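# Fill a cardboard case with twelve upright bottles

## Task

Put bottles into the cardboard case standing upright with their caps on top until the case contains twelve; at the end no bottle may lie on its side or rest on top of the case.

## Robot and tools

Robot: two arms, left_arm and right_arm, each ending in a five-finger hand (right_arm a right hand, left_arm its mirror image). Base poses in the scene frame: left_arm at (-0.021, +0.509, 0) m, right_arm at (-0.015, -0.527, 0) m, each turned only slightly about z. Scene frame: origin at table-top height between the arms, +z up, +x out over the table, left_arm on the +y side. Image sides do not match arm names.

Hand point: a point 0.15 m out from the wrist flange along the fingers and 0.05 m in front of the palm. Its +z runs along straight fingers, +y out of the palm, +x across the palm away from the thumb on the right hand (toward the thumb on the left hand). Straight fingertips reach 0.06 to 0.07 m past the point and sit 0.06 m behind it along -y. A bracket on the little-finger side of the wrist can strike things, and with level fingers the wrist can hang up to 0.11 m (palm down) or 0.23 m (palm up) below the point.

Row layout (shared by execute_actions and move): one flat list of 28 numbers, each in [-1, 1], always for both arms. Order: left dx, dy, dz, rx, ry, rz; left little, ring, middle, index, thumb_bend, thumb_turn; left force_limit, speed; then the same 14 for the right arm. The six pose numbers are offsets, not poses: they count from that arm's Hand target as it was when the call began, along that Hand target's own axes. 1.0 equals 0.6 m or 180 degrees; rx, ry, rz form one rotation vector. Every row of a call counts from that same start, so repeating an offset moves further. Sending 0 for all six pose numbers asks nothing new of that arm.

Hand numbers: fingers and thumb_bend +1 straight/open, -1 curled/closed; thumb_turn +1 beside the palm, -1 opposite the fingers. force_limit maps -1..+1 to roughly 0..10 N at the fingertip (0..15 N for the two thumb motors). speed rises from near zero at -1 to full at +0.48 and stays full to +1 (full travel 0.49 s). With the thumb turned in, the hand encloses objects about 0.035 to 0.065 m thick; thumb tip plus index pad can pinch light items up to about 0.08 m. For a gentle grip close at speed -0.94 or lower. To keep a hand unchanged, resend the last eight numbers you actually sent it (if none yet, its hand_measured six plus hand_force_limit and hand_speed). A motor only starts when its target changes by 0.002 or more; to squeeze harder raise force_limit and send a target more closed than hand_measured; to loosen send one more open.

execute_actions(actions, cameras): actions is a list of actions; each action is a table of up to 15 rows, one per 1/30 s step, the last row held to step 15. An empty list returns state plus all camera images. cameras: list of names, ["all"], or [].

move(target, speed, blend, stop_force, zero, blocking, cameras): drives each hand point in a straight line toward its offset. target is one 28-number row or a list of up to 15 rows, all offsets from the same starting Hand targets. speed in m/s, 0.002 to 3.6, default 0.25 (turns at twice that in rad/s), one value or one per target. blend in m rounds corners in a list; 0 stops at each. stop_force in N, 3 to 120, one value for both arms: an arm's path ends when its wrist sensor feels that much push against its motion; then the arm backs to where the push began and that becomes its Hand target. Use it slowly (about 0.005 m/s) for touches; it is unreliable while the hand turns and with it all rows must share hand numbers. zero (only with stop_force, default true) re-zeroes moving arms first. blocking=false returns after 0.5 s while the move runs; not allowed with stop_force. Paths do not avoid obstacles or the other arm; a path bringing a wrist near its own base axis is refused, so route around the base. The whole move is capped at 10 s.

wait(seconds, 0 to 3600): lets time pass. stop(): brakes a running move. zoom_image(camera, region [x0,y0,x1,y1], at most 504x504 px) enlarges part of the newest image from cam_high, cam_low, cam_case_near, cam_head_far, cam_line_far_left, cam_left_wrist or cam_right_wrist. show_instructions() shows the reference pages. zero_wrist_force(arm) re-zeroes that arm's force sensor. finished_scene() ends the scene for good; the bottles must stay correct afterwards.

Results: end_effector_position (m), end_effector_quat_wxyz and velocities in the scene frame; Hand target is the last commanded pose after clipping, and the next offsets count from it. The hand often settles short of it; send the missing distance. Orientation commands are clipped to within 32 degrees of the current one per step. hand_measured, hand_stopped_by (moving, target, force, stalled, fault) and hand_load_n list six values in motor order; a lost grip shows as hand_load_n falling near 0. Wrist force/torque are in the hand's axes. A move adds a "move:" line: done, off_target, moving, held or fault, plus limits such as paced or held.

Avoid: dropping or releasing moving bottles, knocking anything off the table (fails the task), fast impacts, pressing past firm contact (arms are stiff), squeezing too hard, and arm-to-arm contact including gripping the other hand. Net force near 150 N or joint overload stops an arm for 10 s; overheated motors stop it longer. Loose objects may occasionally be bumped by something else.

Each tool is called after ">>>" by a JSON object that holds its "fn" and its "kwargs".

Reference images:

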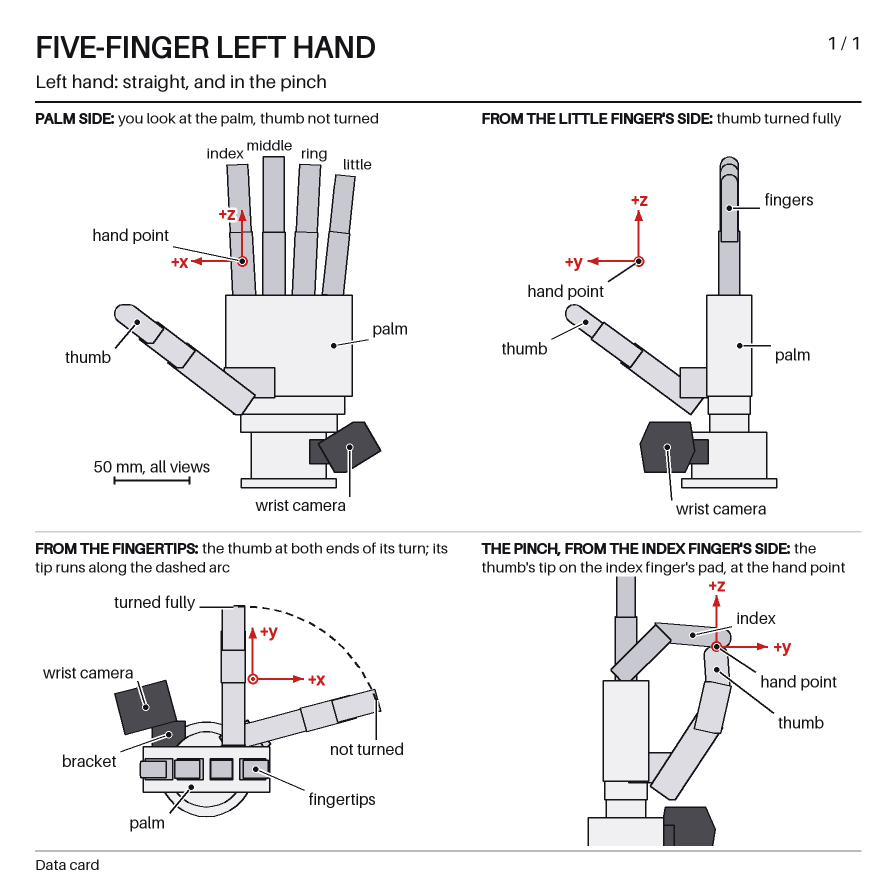

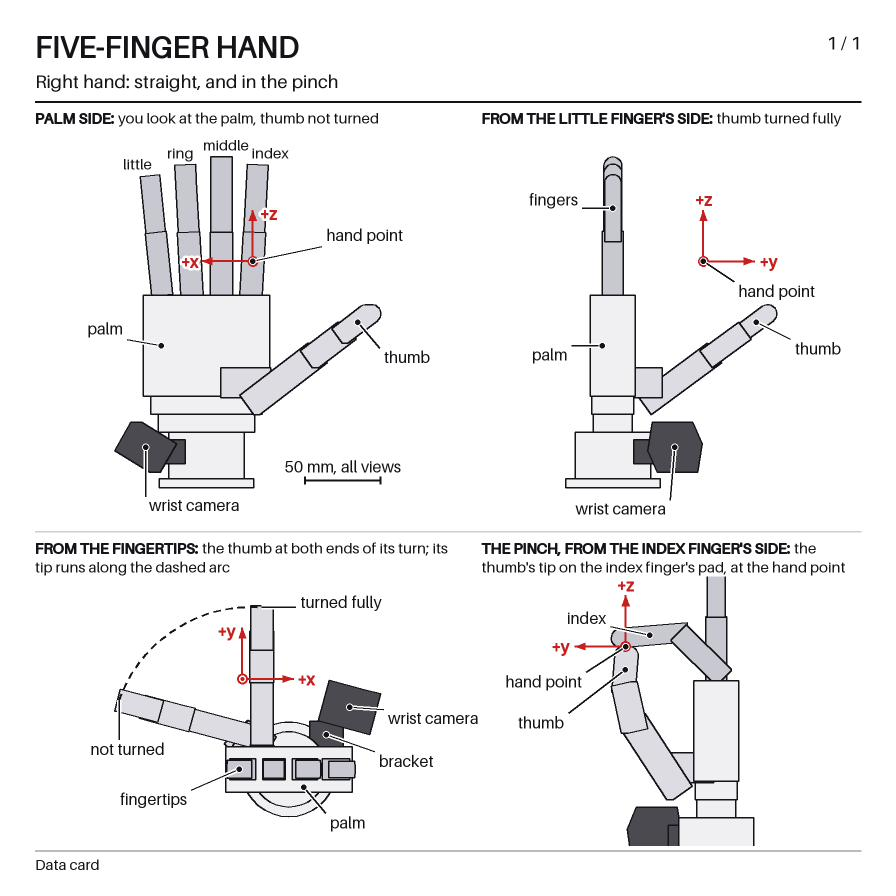

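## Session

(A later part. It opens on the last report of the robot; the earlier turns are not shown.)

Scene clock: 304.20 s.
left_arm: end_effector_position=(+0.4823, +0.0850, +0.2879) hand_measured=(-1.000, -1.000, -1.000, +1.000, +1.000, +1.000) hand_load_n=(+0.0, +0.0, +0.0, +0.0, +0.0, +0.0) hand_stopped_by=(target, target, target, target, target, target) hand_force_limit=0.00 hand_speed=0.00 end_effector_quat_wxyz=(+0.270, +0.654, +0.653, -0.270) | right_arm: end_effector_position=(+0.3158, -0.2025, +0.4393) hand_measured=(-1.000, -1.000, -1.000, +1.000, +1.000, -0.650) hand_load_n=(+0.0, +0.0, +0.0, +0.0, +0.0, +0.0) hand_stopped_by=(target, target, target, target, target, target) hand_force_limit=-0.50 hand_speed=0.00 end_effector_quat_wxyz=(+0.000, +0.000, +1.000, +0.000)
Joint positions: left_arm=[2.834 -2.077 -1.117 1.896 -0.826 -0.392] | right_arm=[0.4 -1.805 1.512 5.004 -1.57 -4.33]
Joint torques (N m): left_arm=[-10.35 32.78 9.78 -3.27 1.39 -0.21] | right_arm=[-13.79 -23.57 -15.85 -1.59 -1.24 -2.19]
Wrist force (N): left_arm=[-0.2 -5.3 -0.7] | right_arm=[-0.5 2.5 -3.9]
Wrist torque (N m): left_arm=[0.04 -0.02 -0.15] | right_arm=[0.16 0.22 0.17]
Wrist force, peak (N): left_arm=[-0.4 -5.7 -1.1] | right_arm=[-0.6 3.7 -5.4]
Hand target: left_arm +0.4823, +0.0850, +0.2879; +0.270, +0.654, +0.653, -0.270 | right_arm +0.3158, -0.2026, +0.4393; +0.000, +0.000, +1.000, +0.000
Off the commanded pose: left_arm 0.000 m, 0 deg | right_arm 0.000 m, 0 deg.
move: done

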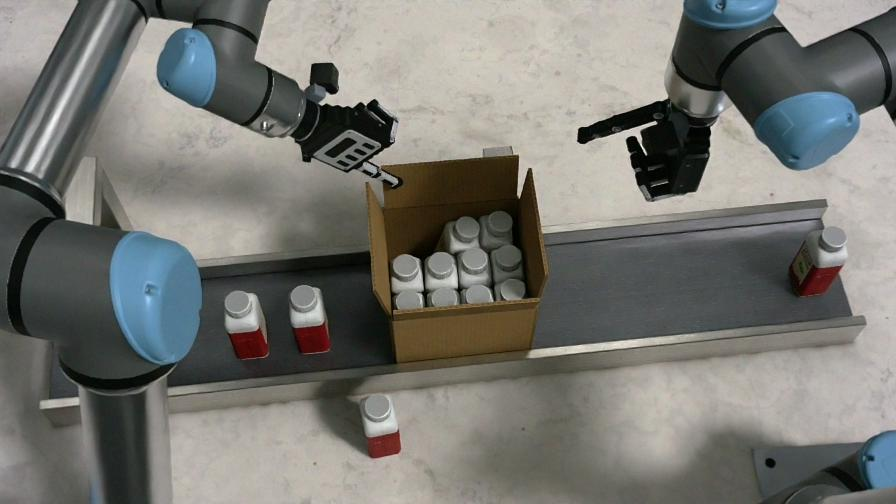

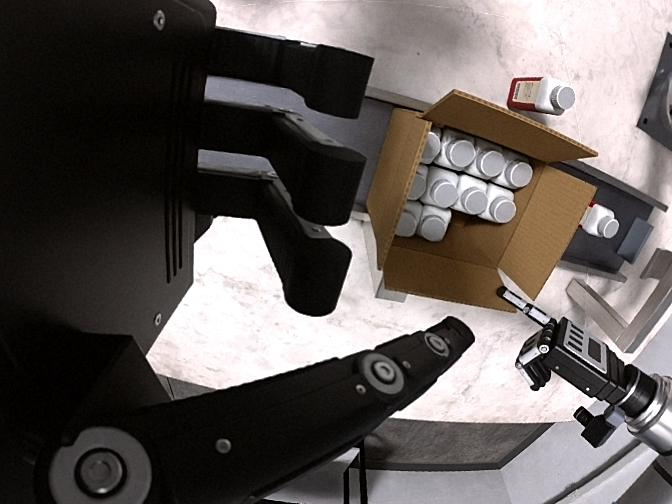

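>>> {"fn": "move", "kwargs": {"target": [[0,0,0,0,0,0,-1,-1,-1,1,1,1,0,0,-0.1003,0.315,0.11,0,0,0,-1,-1,-1,1,0.2,-0.65,-0.5,-0.5],[0,0,0,0,0,0,-1,-1,-1,1,1,1,0,0,-0.1003,0.315,0.28,0,0,0,-1,-1,-1,1,0.2,-0.65,-0.5,-0.5]], "speed": [0.25,0.1], "cameras": ["cam_case_near","cam_right_wrist"]}}

>>> {"fn": "zoom_image", "kwargs": {"camera": "cam_case_near", "region": [360, 140, 560, 370]}}

Scene clock: 308.70 s.
left_arm: end_effector_position=(+0.4823, +0.0850, +0.2879) hand_measured=(-1.000, -1.000, -1.000, +1.000, +1.000, +1.000) hand_load_n=(+0.0, +0.0, +0.0, +0.0, +0.0, +0.0) hand_stopped_by=(target, target, target, target, target, target) hand_force_limit=0.00 hand_speed=0.00 end_effector_quat_wxyz=(+0.270, +0.654, +0.653, -0.270) | right_arm: end_effector_position=(+0.3762, -0.0136, +0.2714) hand_measured=(-1.000, -1.000, -1.000, +1.000, +0.200, -0.650) hand_load_n=(+0.0, +0.0, +0.0, +0.0, +0.0, +0.0) hand_stopped_by=(target, target, target, target, target, target) hand_force_limit=-0.50 hand_speed=-0.50 end_effector_quat_wxyz=(+0.000, +0.000, +1.000, +0.000)
Joint positions: left_arm=[2.834 -2.077 -1.117 1.896 -0.826 -0.392] | right_arm=[0.685 -1.392 1.544 4.56 -1.571 -4.045]
Joint torques (N m): left_arm=[-10.57 32.93 8.97 -3.15 1.3 -0.08] | right_arm=[-0.1 -41.89 -18.37 -3.59 1.18 2.12]
Wrist force (N): left_arm=[-0.4 -5.5 -0.8] | right_arm=[-0.5 2.8 -3.8]
Wrist torque (N m): left_arm=[0.01 0.02 -0.16] | right_arm=[0.19 0.22 0.30]
Wrist force, peak (N): left_arm=[-0.3 -5.7 -1.0] | right_arm=[-0.2 2.7 -5.1]
Hand target: left_arm +0.4823, +0.0850, +0.2879; +0.270, +0.654, +0.653, -0.270 | right_arm +0.3761, -0.0136, +0.2714; +0.000, +0.000, +1.000, +0.000
Off the commanded pose: left_arm 0.000 m, 0 deg | right_arm 0.000 m, 0 deg.
move: done

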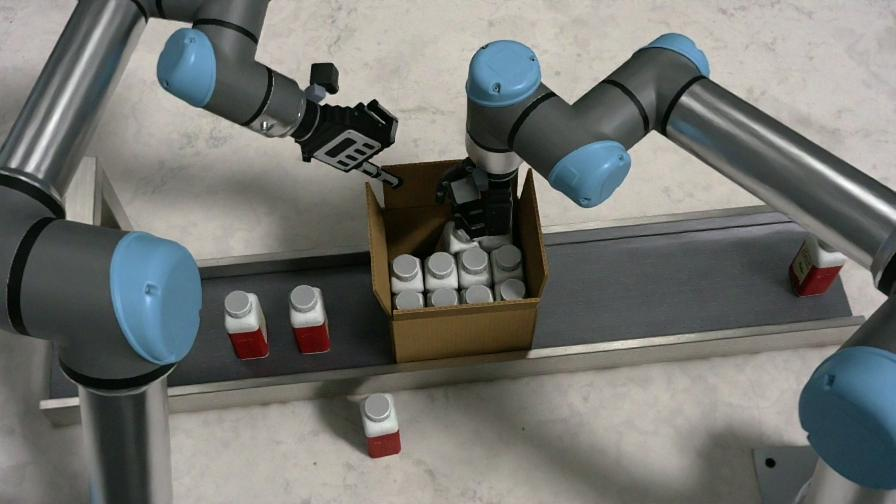

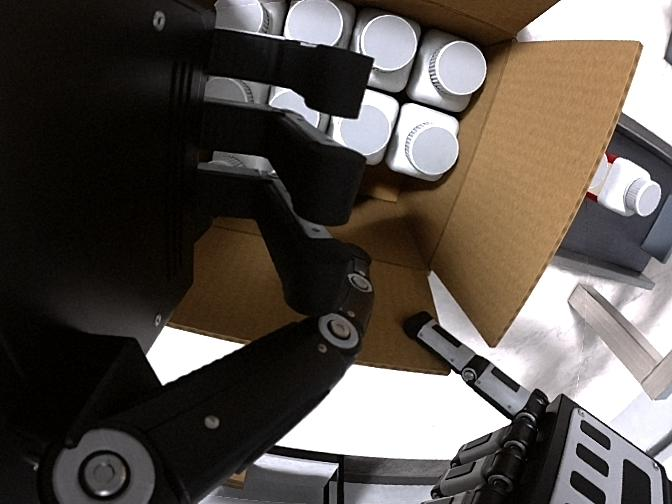

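Scaled by 2.191 from the camera's image (finer frame: 1280x720).

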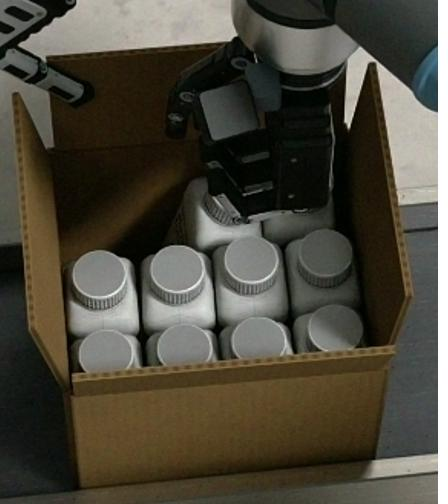

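>>> {"fn": "move", "kwargs": {"target": [0,0,0,0,0,0,-1,-1,-1,1,1,1,0,0,0,0,0.0833,0,0,0,-1,-1,-1,1,0.2,-0.65,-0.5,-0.5], "speed": 0.03, "stop_force": 4, "cameras": ["cam_case_near","cam_right_wrist"]}}

>>> {"fn": "zoom_image", "kwargs": {"camera": "cam_case_near", "region": [420, 190, 540, 290]}}

Scene clock: 311.53 s.
left_arm: end_effector_position=(+0.4823, +0.0850, +0.2879) hand_measured=(-1.000, -1.000, -1.000, +1.000, +1.000, +1.000) hand_load_n=(+0.0, +0.0, +0.0, +0.5, +0.0, +0.0) hand_stopped_by=(target, target, target, target, target, target) hand_force_limit=0.00 hand_speed=0.00 end_effector_quat_wxyz=(+0.270, +0.654, +0.653, -0.270) | right_arm: end_effector_position=(+0.3762, -0.0136, +0.2214) hand_measured=(-1.000, -1.000, -1.000, +1.000, +0.200, -0.650) hand_load_n=(+0.0, +0.0, +0.0, +0.0, +0.0, +0.0) hand_stopped_by=(target, target, target, target, target, target) hand_force_limit=-0.50 hand_speed=-0.50 end_effector_quat_wxyz=(+0.000, +0.000, +1.000, +0.000)
Joint positions: left_arm=[2.834 -2.077 -1.117 1.896 -0.826 -0.392] | right_arm=[0.685 -1.367 1.644 4.434 -1.571 -4.045]
Joint torques (N m): left_arm=[-9.94 33.04 7.41 -3.11 1.19 -0.07] | right_arm=[8.06 -44.27 -31.11 -2.43 0.57 1.74]
Wrist force (N): left_arm=[-0.4 -5.4 -0.8] | right_arm=[-0.1 2.4 -3.9]
Wrist torque (N m): left_arm=[0.03 0.02 -0.16] | right_arm=[0.14 0.16 0.32]
Wrist force, peak (N): left_arm=[-0.4 -5.8 -0.9] | right_arm=[-0.1 3.5 -6.8]
Hand target: left_arm +0.4823, +0.0850, +0.2879; +0.270, +0.654, +0.653, -0.270 | right_arm +0.3762, -0.0135, +0.2214; +0.000, +0.000, +1.000, +0.000
Off the commanded pose: left_arm 0.000 m, 0 deg | right_arm 0.000 m, 0 deg.
move: done

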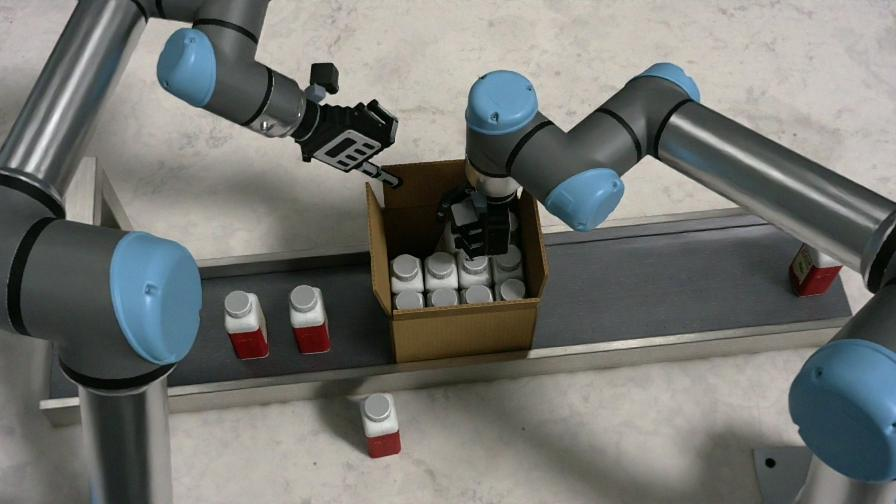

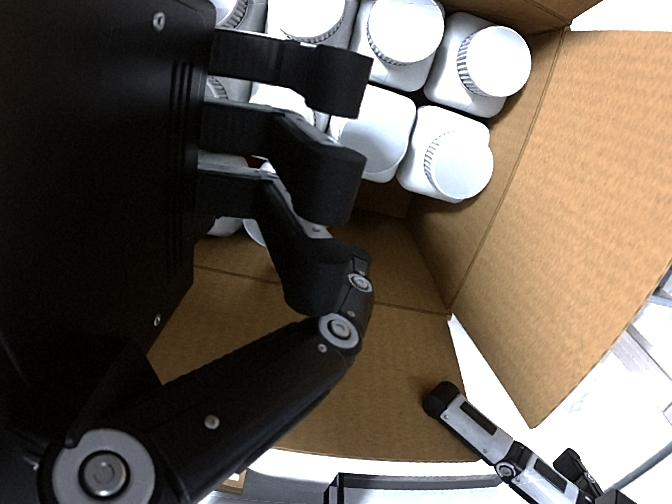

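Scaled by 4.200 from the camera's image (finer frame: 1280x720).

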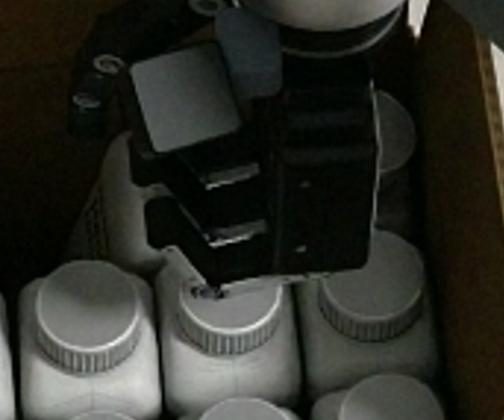

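>>> {"fn": "move", "kwargs": {"target": [0,0,0,0,0,0,-1,-1,-1,1,1,1,0,0,0,0.0693,0,0,0,0,-1,-1,-1,1,0.2,-0.65,-0.5,-0.5], "speed": 0.025, "stop_force": 8, "cameras": ["cam_case_near","cam_right_wrist"]}}

>>> {"fn": "zoom_image", "kwargs": {"camera": "cam_case_near", "region": [400, 180, 540, 290]}}

Scene clock: 314.50 s.
left_arm: end_effector_position=(+0.4823, +0.0850, +0.2879) hand_measured=(-1.000, -1.000, -1.000, +1.000, +1.000, +1.000) hand_load_n=(+0.0, +0.0, +0.0, +0.0, +0.0, +0.0) hand_stopped_by=(target, target, target, target, target, target) hand_force_limit=0.00 hand_speed=0.00 end_effector_quat_wxyz=(+0.270, +0.654, +0.653, -0.270) | right_arm: end_effector_position=(+0.3762, +0.0280, +0.2214) hand_measured=(-1.000, -1.000, -1.000, +1.000, +0.200, -0.650) hand_load_n=(+0.0, +0.0, +0.0, +0.0, +0.0, +0.0) hand_stopped_by=(target, target, target, target, target, target) hand_force_limit=-0.50 hand_speed=-0.50 end_effector_quat_wxyz=(+0.000, +0.000, +1.000, +0.000)
Joint positions: left_arm=[2.834 -2.077 -1.117 1.896 -0.826 -0.392] | right_arm=[0.74 -1.29 1.546 4.455 -1.571 -3.99]
Joint torques (N m): left_arm=[-10.07 33.18 7.74 -3.09 1.19 -0.09] | right_arm=[-13.88 -47.23 -15.32 -3.65 -1.12 -2.03]
Wrist force (N): left_arm=[-0.3 -5.6 -0.8] | right_arm=[0.0 2.0 -3.7]
Wrist torque (N m): left_arm=[0.00 0.00 -0.15] | right_arm=[0.11 0.15 0.21]
Wrist force, peak (N): left_arm=[-0.4 -5.7 -1.0] | right_arm=[-0.1 2.6 -4.2]
Hand target: left_arm +0.4823, +0.0850, +0.2879; +0.270, +0.654, +0.653, -0.270 | right_arm +0.3762, +0.0280, +0.2215; +0.000, +0.000, +1.000, +0.000
Off the commanded pose: left_arm 0.000 m, 0 deg | right_arm 0.000 m, 0 deg.
move: done

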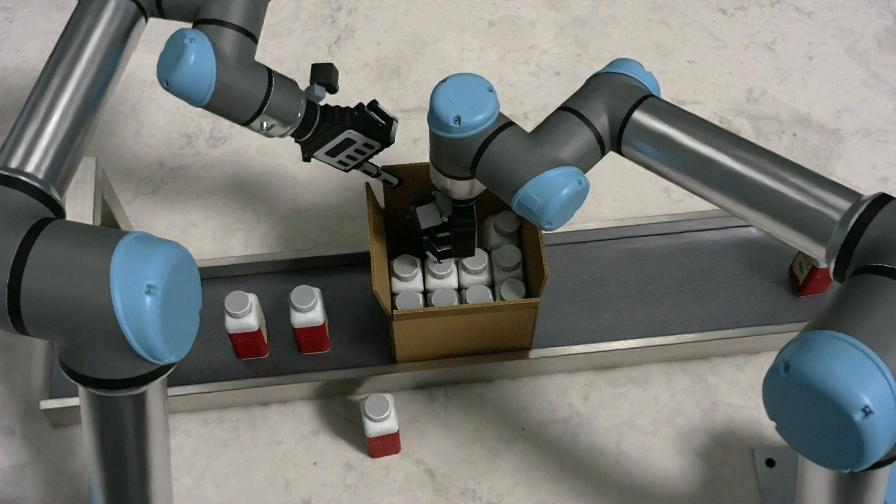

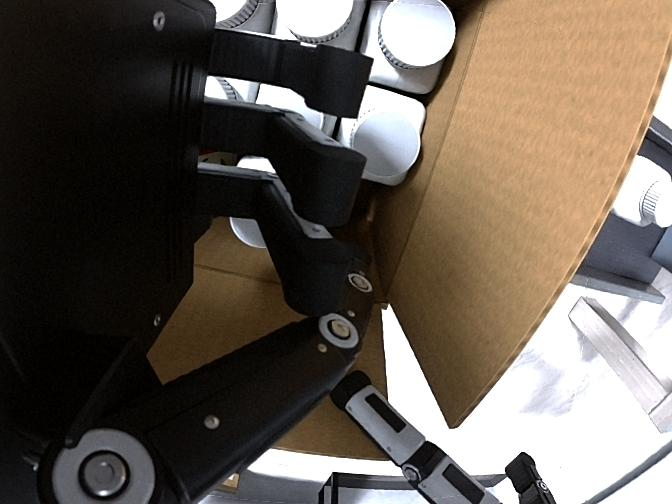

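Scaled by 3.600 from the camera's image (finer frame: 1280x720).

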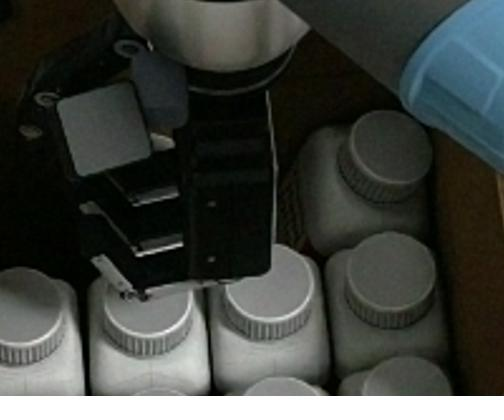

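>>> {"fn": "move", "kwargs": {"target": [0,0,0,0,0,0,-1,-1,-1,1,1,1,0,0,0,0.02,0,0,0,0,-1,-1,-1,1,0.2,-0.65,-0.5,-0.5], "speed": 0.025, "stop_force": 8, "cameras": ["cam_case_near","cam_right_wrist","cam_head_far","cam_line_far_left"]}}

>>> {"fn": "zoom_image", "kwargs": {"camera": "cam_case_near", "region": [380, 170, 540, 290]}}

>>> {"fn": "zoom_image", "kwargs": {"camera": "cam_right_wrist", "region": [180, 60, 480, 360]}}

Scene clock: 316.43 s.
left_arm: end_effector_position=(+0.4823, +0.0850, +0.2879) hand_measured=(-1.000, -1.000, -1.000, +1.000, +1.000, +1.000) hand_load_n=(+0.0, +0.0, +0.0, +0.0, +0.0, +0.0) hand_stopped_by=(target, target, target, target, target, target) hand_force_limit=0.00 hand_speed=0.00 end_effector_quat_wxyz=(+0.270, +0.654, +0.653, -0.270) | right_arm: end_effector_position=(+0.3762, +0.0400, +0.2215) hand_measured=(-1.000, -1.000, -1.000, +1.000, +0.200, -0.650) hand_load_n=(+0.0, +0.0, +0.0, +0.0, +0.0, +0.0) hand_stopped_by=(target, target, target, target, target, target) hand_force_limit=-0.50 hand_speed=-0.50 end_effector_quat_wxyz=(+0.000, +0.000, +1.000, +0.000)
Joint positions: left_arm=[2.834 -2.077 -1.117 1.896 -0.826 -0.392] | right_arm=[0.755 -1.267 1.516 4.462 -1.571 -3.975]
Joint torques (N m): left_arm=[-10.04 33.69 7.73 -3.14 1.11 -0.04] | right_arm=[-14.3 -47.76 -14.01 -4 -0.78 -1.96]
Wrist force (N): left_arm=[-0.4 -5.3 -0.8] | right_arm=[0.0 2.5 -3.9]
Wrist torque (N m): left_arm=[0.04 0.02 -0.17] | right_arm=[0.20 0.15 0.22]
Wrist force, peak (N): left_arm=[-0.3 -5.7 -0.8] | right_arm=[0.0 -0.4 -12.9]
Hand target: left_arm +0.4823, +0.0850, +0.2879; +0.270, +0.654, +0.653, -0.270 | right_arm +0.3762, +0.0400, +0.2215; +0.000, +0.000, +1.000, +0.000
Off the commanded pose: left_arm 0.000 m, 0 deg | right_arm 0.000 m, 0 deg.
move: done
Images, in order (width x height): cam_case_near 896x504, cam_head_far 896x504, cam_line_far_left 896x504, cam_right_wrist 672x504.

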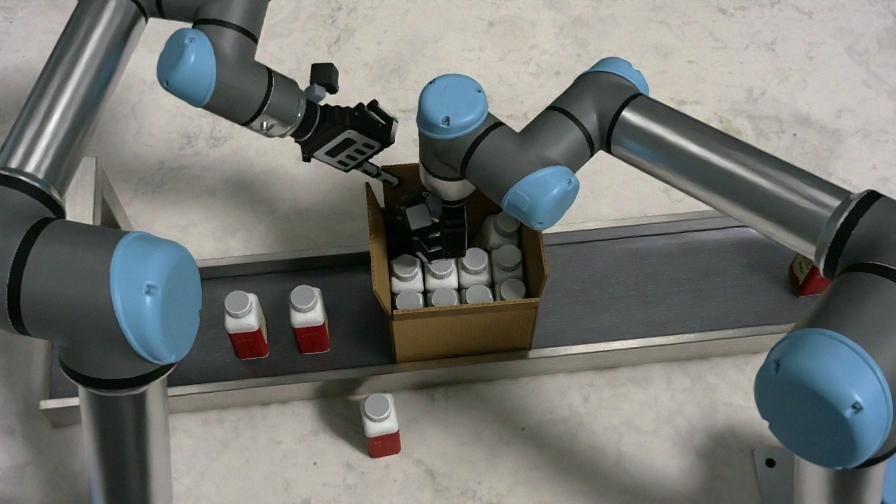

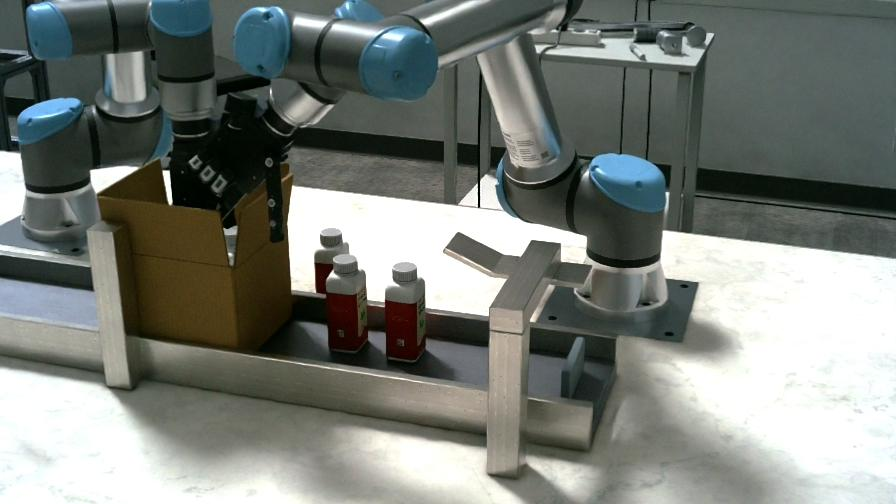

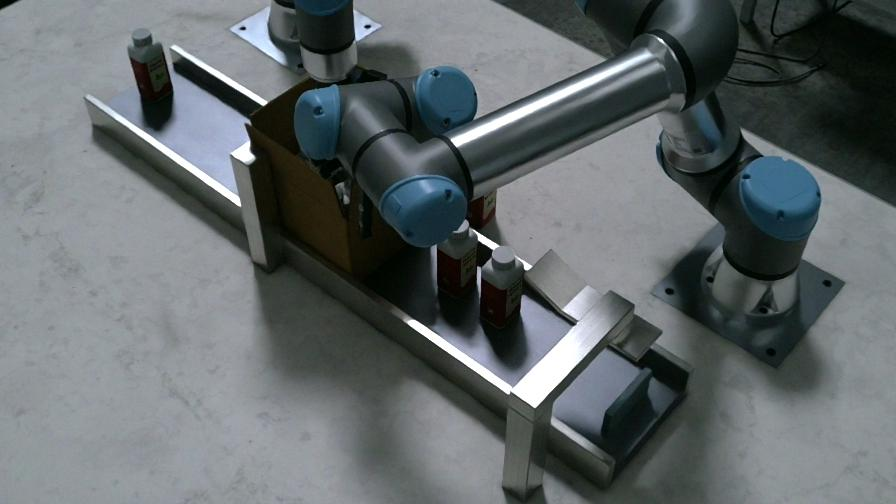

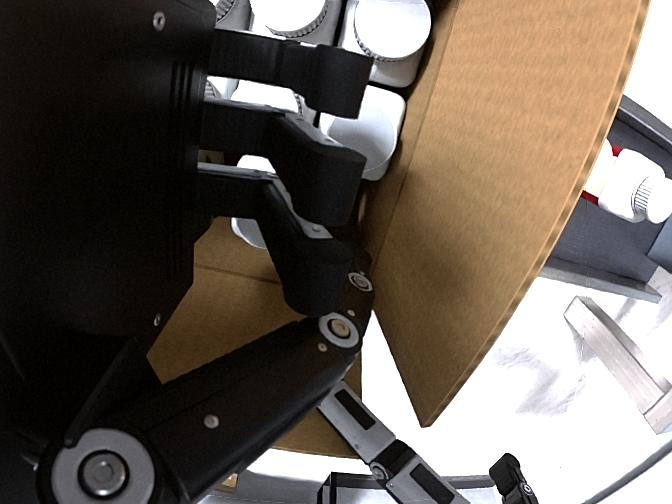

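Scaled by 3.150 from the camera's image (finer frame: 1280x720).

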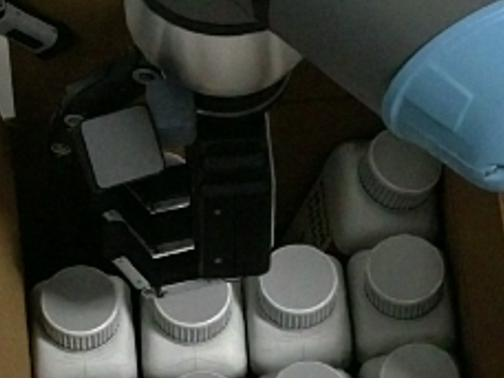

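Scaled by 1.680 from the camera's image (finer frame: 960x720).

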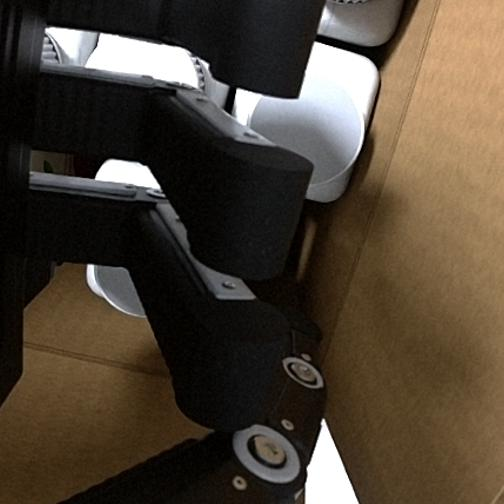

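>>> {"fn": "move", "kwargs": {"target": [[0,0,0,0,0,0,-1,-1,-1,1,1,1,0,0,0,-0.017,0,0,0,0,-1,-1,-1,1,0.2,-0.65,-0.5,-0.5],[0,0,0,0,0,0,-1,-1,-1,1,1,1,0,0,0,-0.017,-0.1,0,0,0,-1,-1,-1,1,0.2,-0.65,-0.5,-0.5],[0,0,0,0,0,0,-1,-1,-1,1,1,1,0,0,0,-0.02,-0.33,0,0,0,-1,-1,-1,1,0.2,-0.65,-0.5,-0.5],[0,0,0,0,0,0,-1,-1,-1,1,1,1,0,0,0.1,-0.4,-0.36,0,0,0,-1,-1,-1,1,0.2,-0.65,-0.5,-0.5]], "speed": [0.03,0.06,0.25,0.3], "blend": [0.0,0.02,0.03,0], "cameras": ["cam_case_near","cam_right_wrist"]}}

>>> {"fn": "zoom_image", "kwargs": {"camera": "cam_case_near", "region": [380, 170, 540, 290]}}

Scene clock: 319.97 s.
left_arm: end_effector_position=(+0.4823, +0.0850, +0.2879) hand_measured=(-1.000, -1.000, -1.000, +1.000, +1.000, +1.000) hand_load_n=(+0.0, +0.0, +0.0, +0.0, +0.0, +0.0) hand_stopped_by=(target, target, target, target, target, target) hand_force_limit=0.00 hand_speed=0.00 end_effector_quat_wxyz=(+0.270, +0.654, +0.653, -0.270) | right_arm: end_effector_position=(+0.3160, -0.1999, +0.4373) hand_measured=(-1.000, -1.000, -1.000, +1.000, +0.200, -0.650) hand_load_n=(+0.0, +0.0, +0.0, +0.0, +0.0, +0.0) hand_stopped_by=(target, target, target, target, target, target) hand_force_limit=-0.50 hand_speed=-0.50 end_effector_quat_wxyz=(+0.000, +0.000, +1.000, +0.000)
Joint positions: left_arm=[2.834 -2.077 -1.117 1.896 -0.826 -0.392] | right_arm=[0.406 -1.802 1.515 4.998 -1.57 -4.324]
Joint torques (N m): left_arm=[-10.12 33.37 7.92 -3.1 1.09 -0.07] | right_arm=[-14.33 -25.91 -15.09 -1.74 -0.88 -2.07]
Wrist force (N): left_arm=[-0.1 -5.5 -0.9] | right_arm=[-0.3 2.4 -4.1]
Wrist torque (N m): left_arm=[0.02 -0.03 -0.14] | right_arm=[0.16 0.20 0.18]
Wrist force, peak (N): left_arm=[-0.5 -5.7 -0.8] | right_arm=[-0.7 4.2 -5.5]
Hand target: left_arm +0.4823, +0.0850, +0.2879; +0.270, +0.654, +0.653, -0.270 | right_arm +0.3160, -0.2000, +0.4373; +0.000, +0.000, +1.000, +0.000
Off the commanded pose: left_arm 0.000 m, 0 deg | right_arm 0.000 m, 0 deg.
move: done

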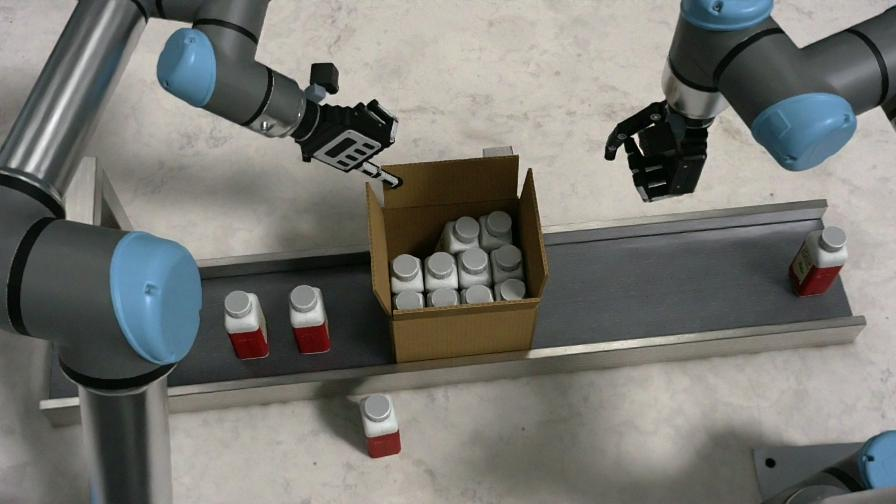

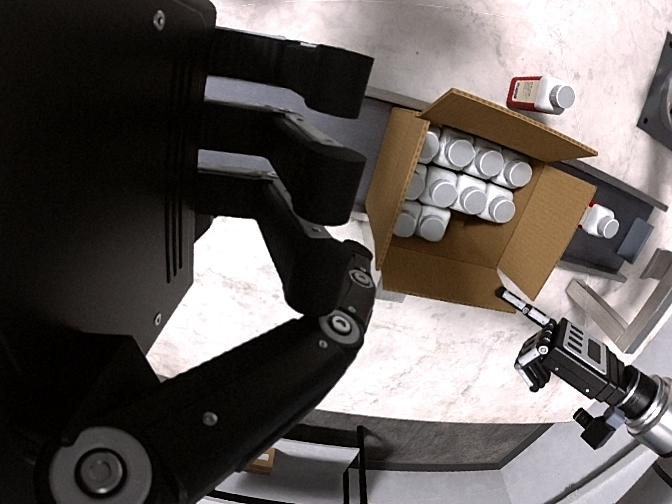

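Scaled by 3.150 from the camera's image (finer frame: 1280x720).

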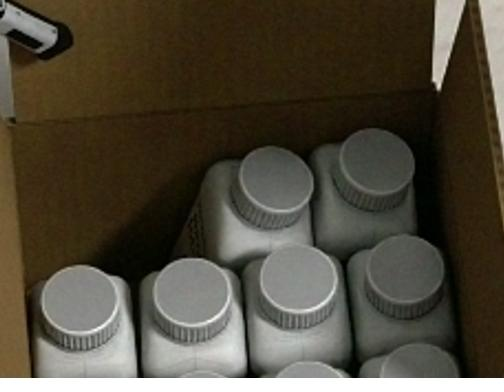

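>>> {"fn": "move", "kwargs": {"target": [0,0,0,0,0,0,-1,-1,-1,1,1,1,0,0,-0.065,0.3,0.06,0,0,0.5,-1,-1,-1,0.0,0.5,-0.65,-0.5,0], "speed": 0.4, "cameras": ["cam_case_near","cam_right_wrist","cam_high"]}}

>>> {"fn": "zoom_image", "kwargs": {"camera": "cam_right_wrist", "region": [170, 90, 510, 400]}}

Scene clock: 324.27 s.
left_arm: end_effector_position=(+0.4823, +0.0850, +0.2879) hand_measured=(-1.000, -1.000, -1.000, +1.000, +1.000, +1.000) hand_load_n=(+0.0, +0.0, +0.0, +0.5, +0.0, +0.0) hand_stopped_by=(target, target, target, target, target, target) hand_force_limit=0.00 hand_speed=0.00 end_effector_quat_wxyz=(+0.270, +0.654, +0.653, -0.270) | right_arm: end_effector_position=(+0.3550, -0.0200, +0.4014) hand_measured=(-1.000, -1.000, -1.000, +0.000, +0.500, -0.650) hand_load_n=(+0.0, +0.0, +0.0, +0.0, +0.0, +0.0) hand_stopped_by=(target, target, target, target, target, target) hand_force_limit=-0.50 hand_speed=0.00 end_effector_quat_wxyz=(+0.000, +0.707, +0.707, +0.000) end_effector_velocity=(+0.000, -0.001, +0.001) end_effector_angular_velocity=(+0.000, -0.001, -0.006)
Joint positions: left_arm=[2.834 -2.077 -1.117 1.896 -0.826 -0.392] | right_arm=[0.85 -1.279 1.069 4.922 -1.571 -2.31]
Joint velocities: left_arm=[within noise] | right_arm=[0 -0.001 0 0 -0.001 0.006]
Joint torques (N m): left_arm=[-9.5 33.35 7.76 -3.09 1 -0.16] | right_arm=[-15.41 -34.21 -28.57 -3.65 0.93 2.79]
Wrist force (N): left_arm=[-0.3 -5.2 -0.7] | right_arm=[-0.4 2.6 -3.7]
Wrist torque (N m): left_arm=[0.05 0.00 -0.16] | right_arm=[0.20 0.20 0.30]
Wrist force, peak (N): left_arm=[-0.4 -5.7 -0.9] | right_arm=[-0.3 2.8 -4.4]
Hand target: left_arm +0.4823, +0.0850, +0.2879; +0.270, +0.654, +0.653, -0.270 | right_arm +0.3551, -0.0200, +0.4014; +0.000, +0.707, +0.707, +0.000
Off the commanded pose: left_arm 0.000 m, 0 deg | right_arm 0.000 m, 0 deg.
move: done
Images, in order (width x height): cam_high 896x504, cam_case_near 896x504, cam_right_wrist 672x504.

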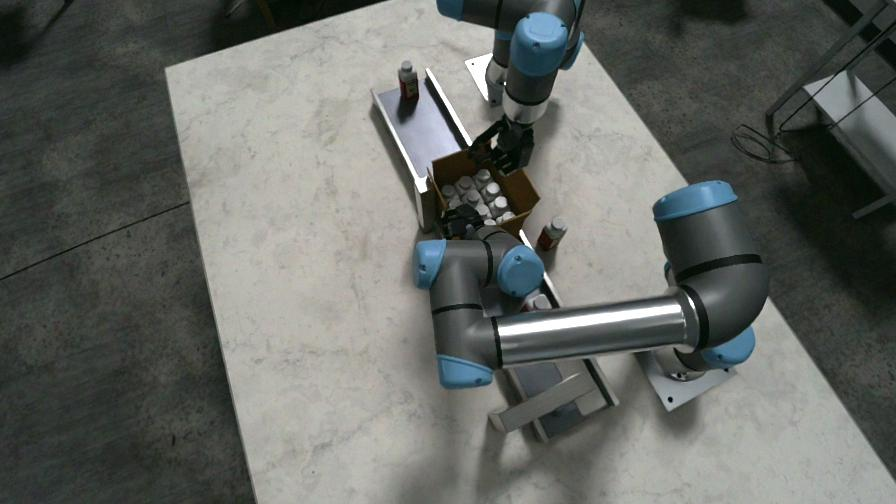

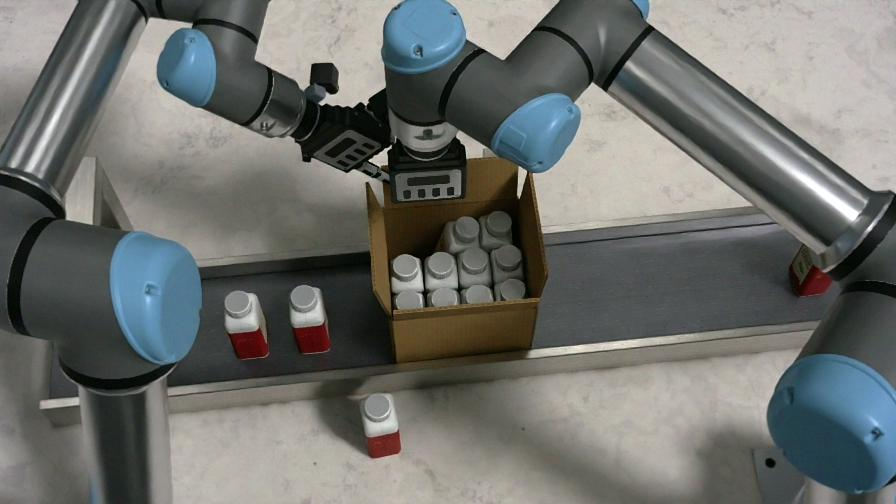

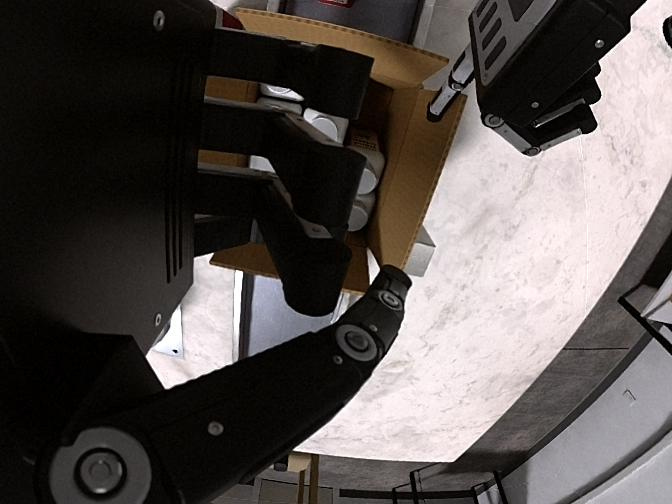

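Scaled by 1.482 from the camera's image (finer frame: 960x720).

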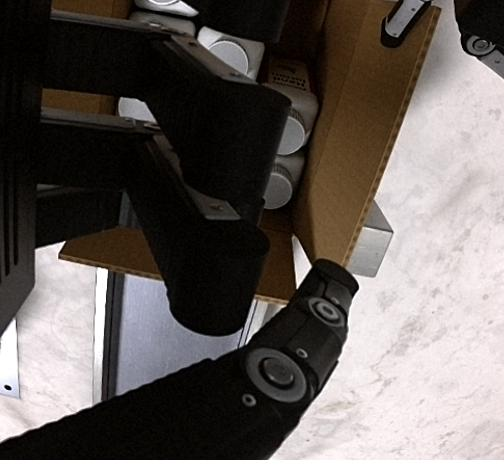

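>>> {"fn": "move", "kwargs": {"target": [0,0,0,0,0,0,-1,-1,-1,1,1,1,0,0,0,0,0.08,0,0,0,1,1,1,1,0.5,-0.65,-0.5,0.3], "speed": 0.2, "cameras": ["cam_case_near","cam_right_wrist"]}}

>>> {"fn": "zoom_image", "kwargs": {"camera": "cam_right_wrist", "region": [200, 40, 480, 290]}}

Scene clock: 325.27 s.
left_arm: end_effector_position=(+0.4823, +0.0850, +0.2879) hand_measured=(-1.000, -1.000, -1.000, +1.000, +1.000, +1.000) hand_load_n=(+0.0, +0.0, +0.0, +0.5, +0.0, +0.0) hand_stopped_by=(target, target, target, target, target, target) hand_force_limit=0.00 hand_speed=0.00 end_effector_quat_wxyz=(+0.270, +0.654, +0.653, -0.270) | right_arm: end_effector_position=(+0.3551, -0.0200, +0.3535) hand_measured=(+1.000, +1.000, +1.000, +1.000, +0.500, -0.650) hand_load_n=(+0.0, +0.0, +0.0, +0.0, +0.0, +0.0) hand_stopped_by=(target, target, target, target, target, target) hand_force_limit=-0.50 hand_speed=0.30 end_effector_quat_wxyz=(+0.000, +0.707, +0.707, +0.000)
Joint positions: left_arm=[2.834 -2.077 -1.117 1.896 -0.826 -0.392] | right_arm=[0.85 -1.297 1.216 4.792 -1.571 -2.31]
Joint torques (N m): left_arm=[-10.09 33.86 7.87 -3.12 0.99 -0.11] | right_arm=[-12.99 -21.79 -13.77 -4.05 -1.13 -1.93]
Wrist force (N): left_arm=[-0.2 -5.4 -0.8] | right_arm=[-0.1 2.8 -4.3]
Wrist torque (N m): left_arm=[0.03 -0.01 -0.16] | right_arm=[0.23 0.18 0.21]
Wrist force, peak (N): left_arm=[-0.2 -5.7 -0.8] | right_arm=[-0.1 2.9 -5.9]
Hand target: left_arm +0.4823, +0.0850, +0.2879; +0.270, +0.654, +0.653, -0.270 | right_arm +0.3551, -0.0200, +0.3534; +0.000, +0.707, +0.707, +0.000
Off the commanded pose: left_arm 0.000 m, 0 deg | right_arm 0.000 m, 0 deg.
move: done

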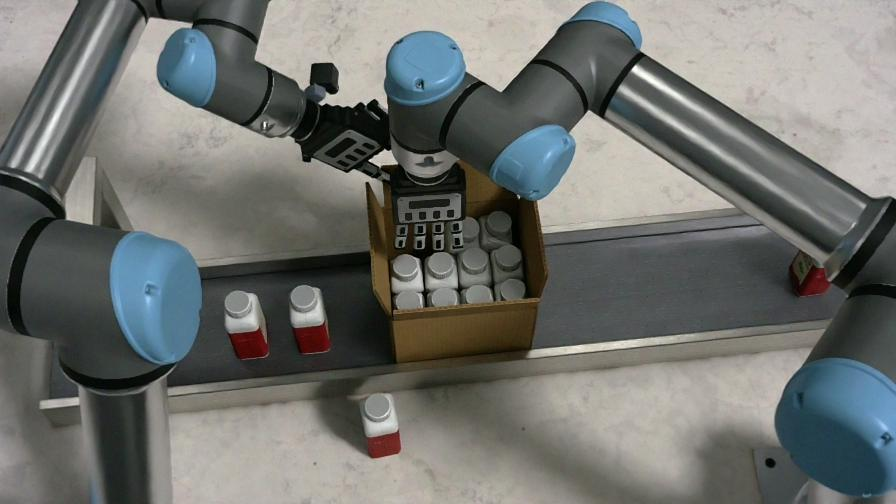

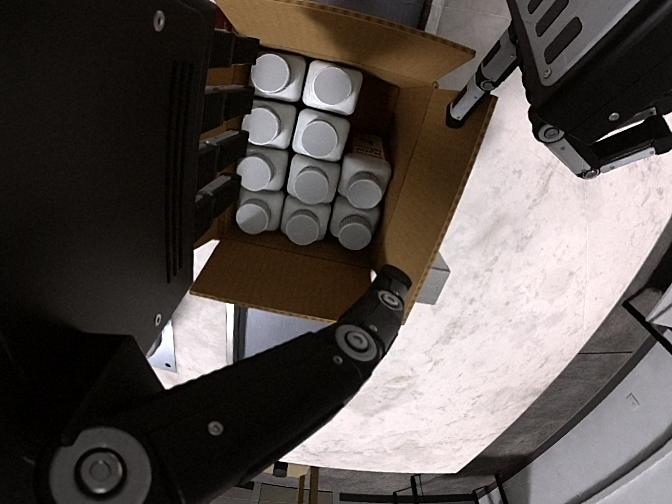

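Scaled by 1.800 from the camera's image (finer frame: 960x720).

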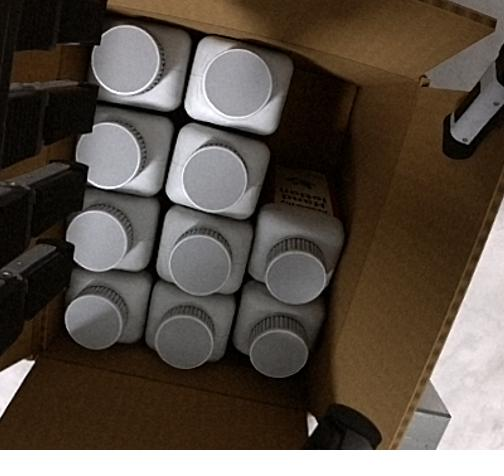

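>>> {"fn": "zoom_image", "kwargs": {"camera": "cam_right_wrist", "region": [320, 90, 420, 220]}}

Scaled by 3.877 from the camera's image (finer frame: 960x720).

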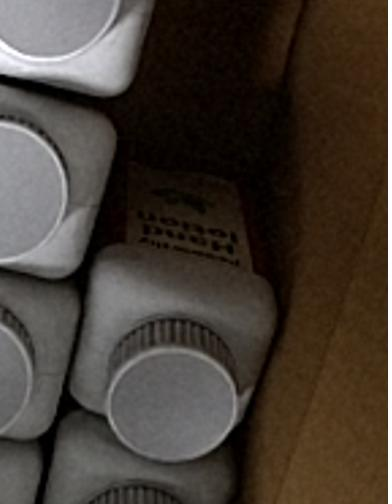

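>>> {"fn": "zoom_image", "kwargs": {"camera": "cam_case_near", "region": [380, 150, 500, 260]}}

Scaled by 4.200 from the camera's image (finer frame: 1280x720).

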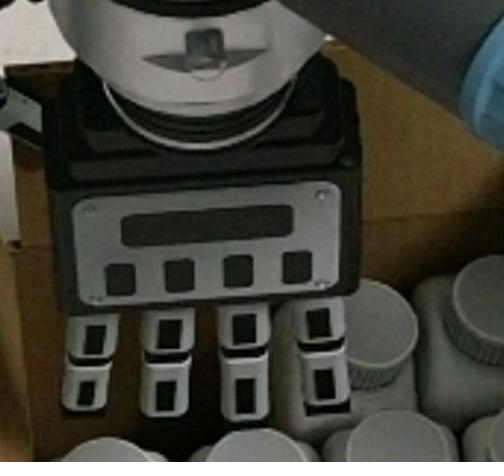

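>>> {"fn": "move", "kwargs": {"target": [[0,0,0,0,0,0,-1,-1,-1,1,1,1,0,0,-0.05,0,-0.15,0,0,0,-1,-1,-1,0.34,0.55,-0.65,-0.5,0.3],[0,0,0,0,0,0,-1,-1,-1,1,1,1,0,0,-0.2167,-0.0418,-0.1942,0.1447,-0.3977,-0.6888,-1,-1,-1,0.34,0.55,-0.65,-0.5,0.3]], "speed": 0.4, "blend": [0.03,0], "cameras": ["cam_case_near","cam_right_wrist"]}}

Scene clock: 335.80 s.
left_arm: end_effector_position=(+0.4823, +0.0850, +0.2879) hand_measured=(-1.000, -1.000, -1.000, +1.000, +1.000, +1.000) hand_load_n=(+0.0, +0.0, +0.0, +0.0, +0.0, +0.0) hand_stopped_by=(target, target, target, target, target, target) hand_force_limit=0.00 hand_speed=0.00 end_effector_quat_wxyz=(+0.270, +0.654, +0.653, -0.270) | right_arm: end_effector_position=(+0.3299, -0.1501, +0.4699) hand_measured=(-1.000, -1.000, -1.000, +0.340, +0.550, -0.650) hand_load_n=(+0.0, +0.0, +0.0, +0.0, +0.0, +0.0) hand_stopped_by=(target, target, target, target, target, target) hand_force_limit=-0.50 hand_speed=0.30 end_effector_quat_wxyz=(+0.212, -0.365, +0.785, -0.453) end_effector_velocity=(+0.000, +0.001, +0.000) end_effector_angular_velocity=(-0.002, +0.000, +0.003)
Joint positions: left_arm=[2.834 -2.077 -1.117 1.896 -0.826 -0.392] | right_arm=[0.956 -1.561 1.381 5.005 -2.614 -4.582]
Joint velocities: left_arm=[within noise] | right_arm=[0 0.001 0 -0.004 -0.002 -0.005]
Joint torques (N m): left_arm=[-9.15 34.16 8.15 -2.99 0.85 -0.21] | right_arm=[-10.13 -11.1 -21.99 -3.5 -2.91 -2.49]
Wrist force (N): left_arm=[-0.5 -5.5 -0.8] | right_arm=[-0.2 0.9 -2.1]
Wrist torque (N m): left_arm=[0.01 0.03 -0.16] | right_arm=[0.26 0.07 0.07]
Wrist force, peak (N): left_arm=[-0.3 -5.7 -0.7] | right_arm=[-1.3 2.8 -6.7]
Hand target: left_arm +0.4823, +0.0850, +0.2879; +0.270, +0.654, +0.653, -0.270 | right_arm +0.3299, -0.1501, +0.4699; +0.212, -0.365, +0.785, -0.453
Off the commanded pose: left_arm 0.000 m, 0 deg | right_arm 0.000 m, 0 deg.
move: done

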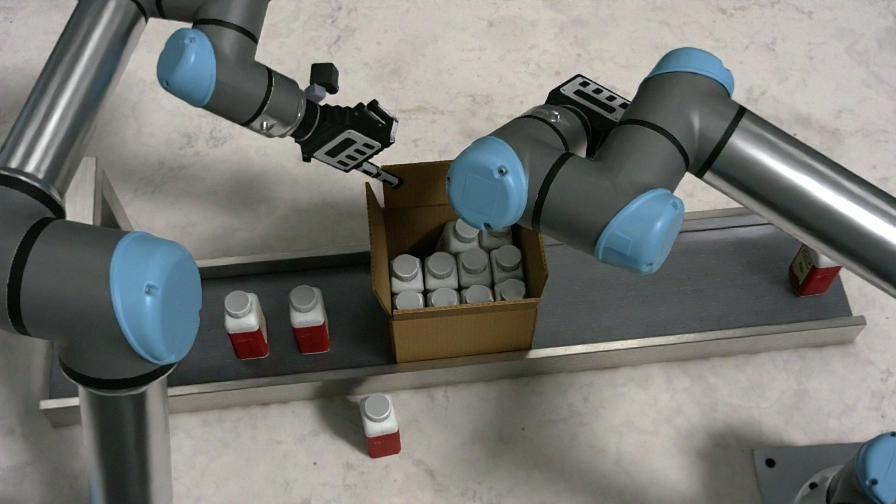

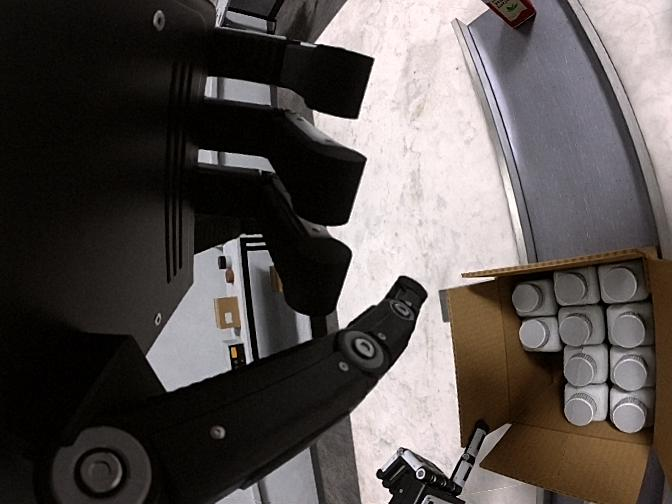

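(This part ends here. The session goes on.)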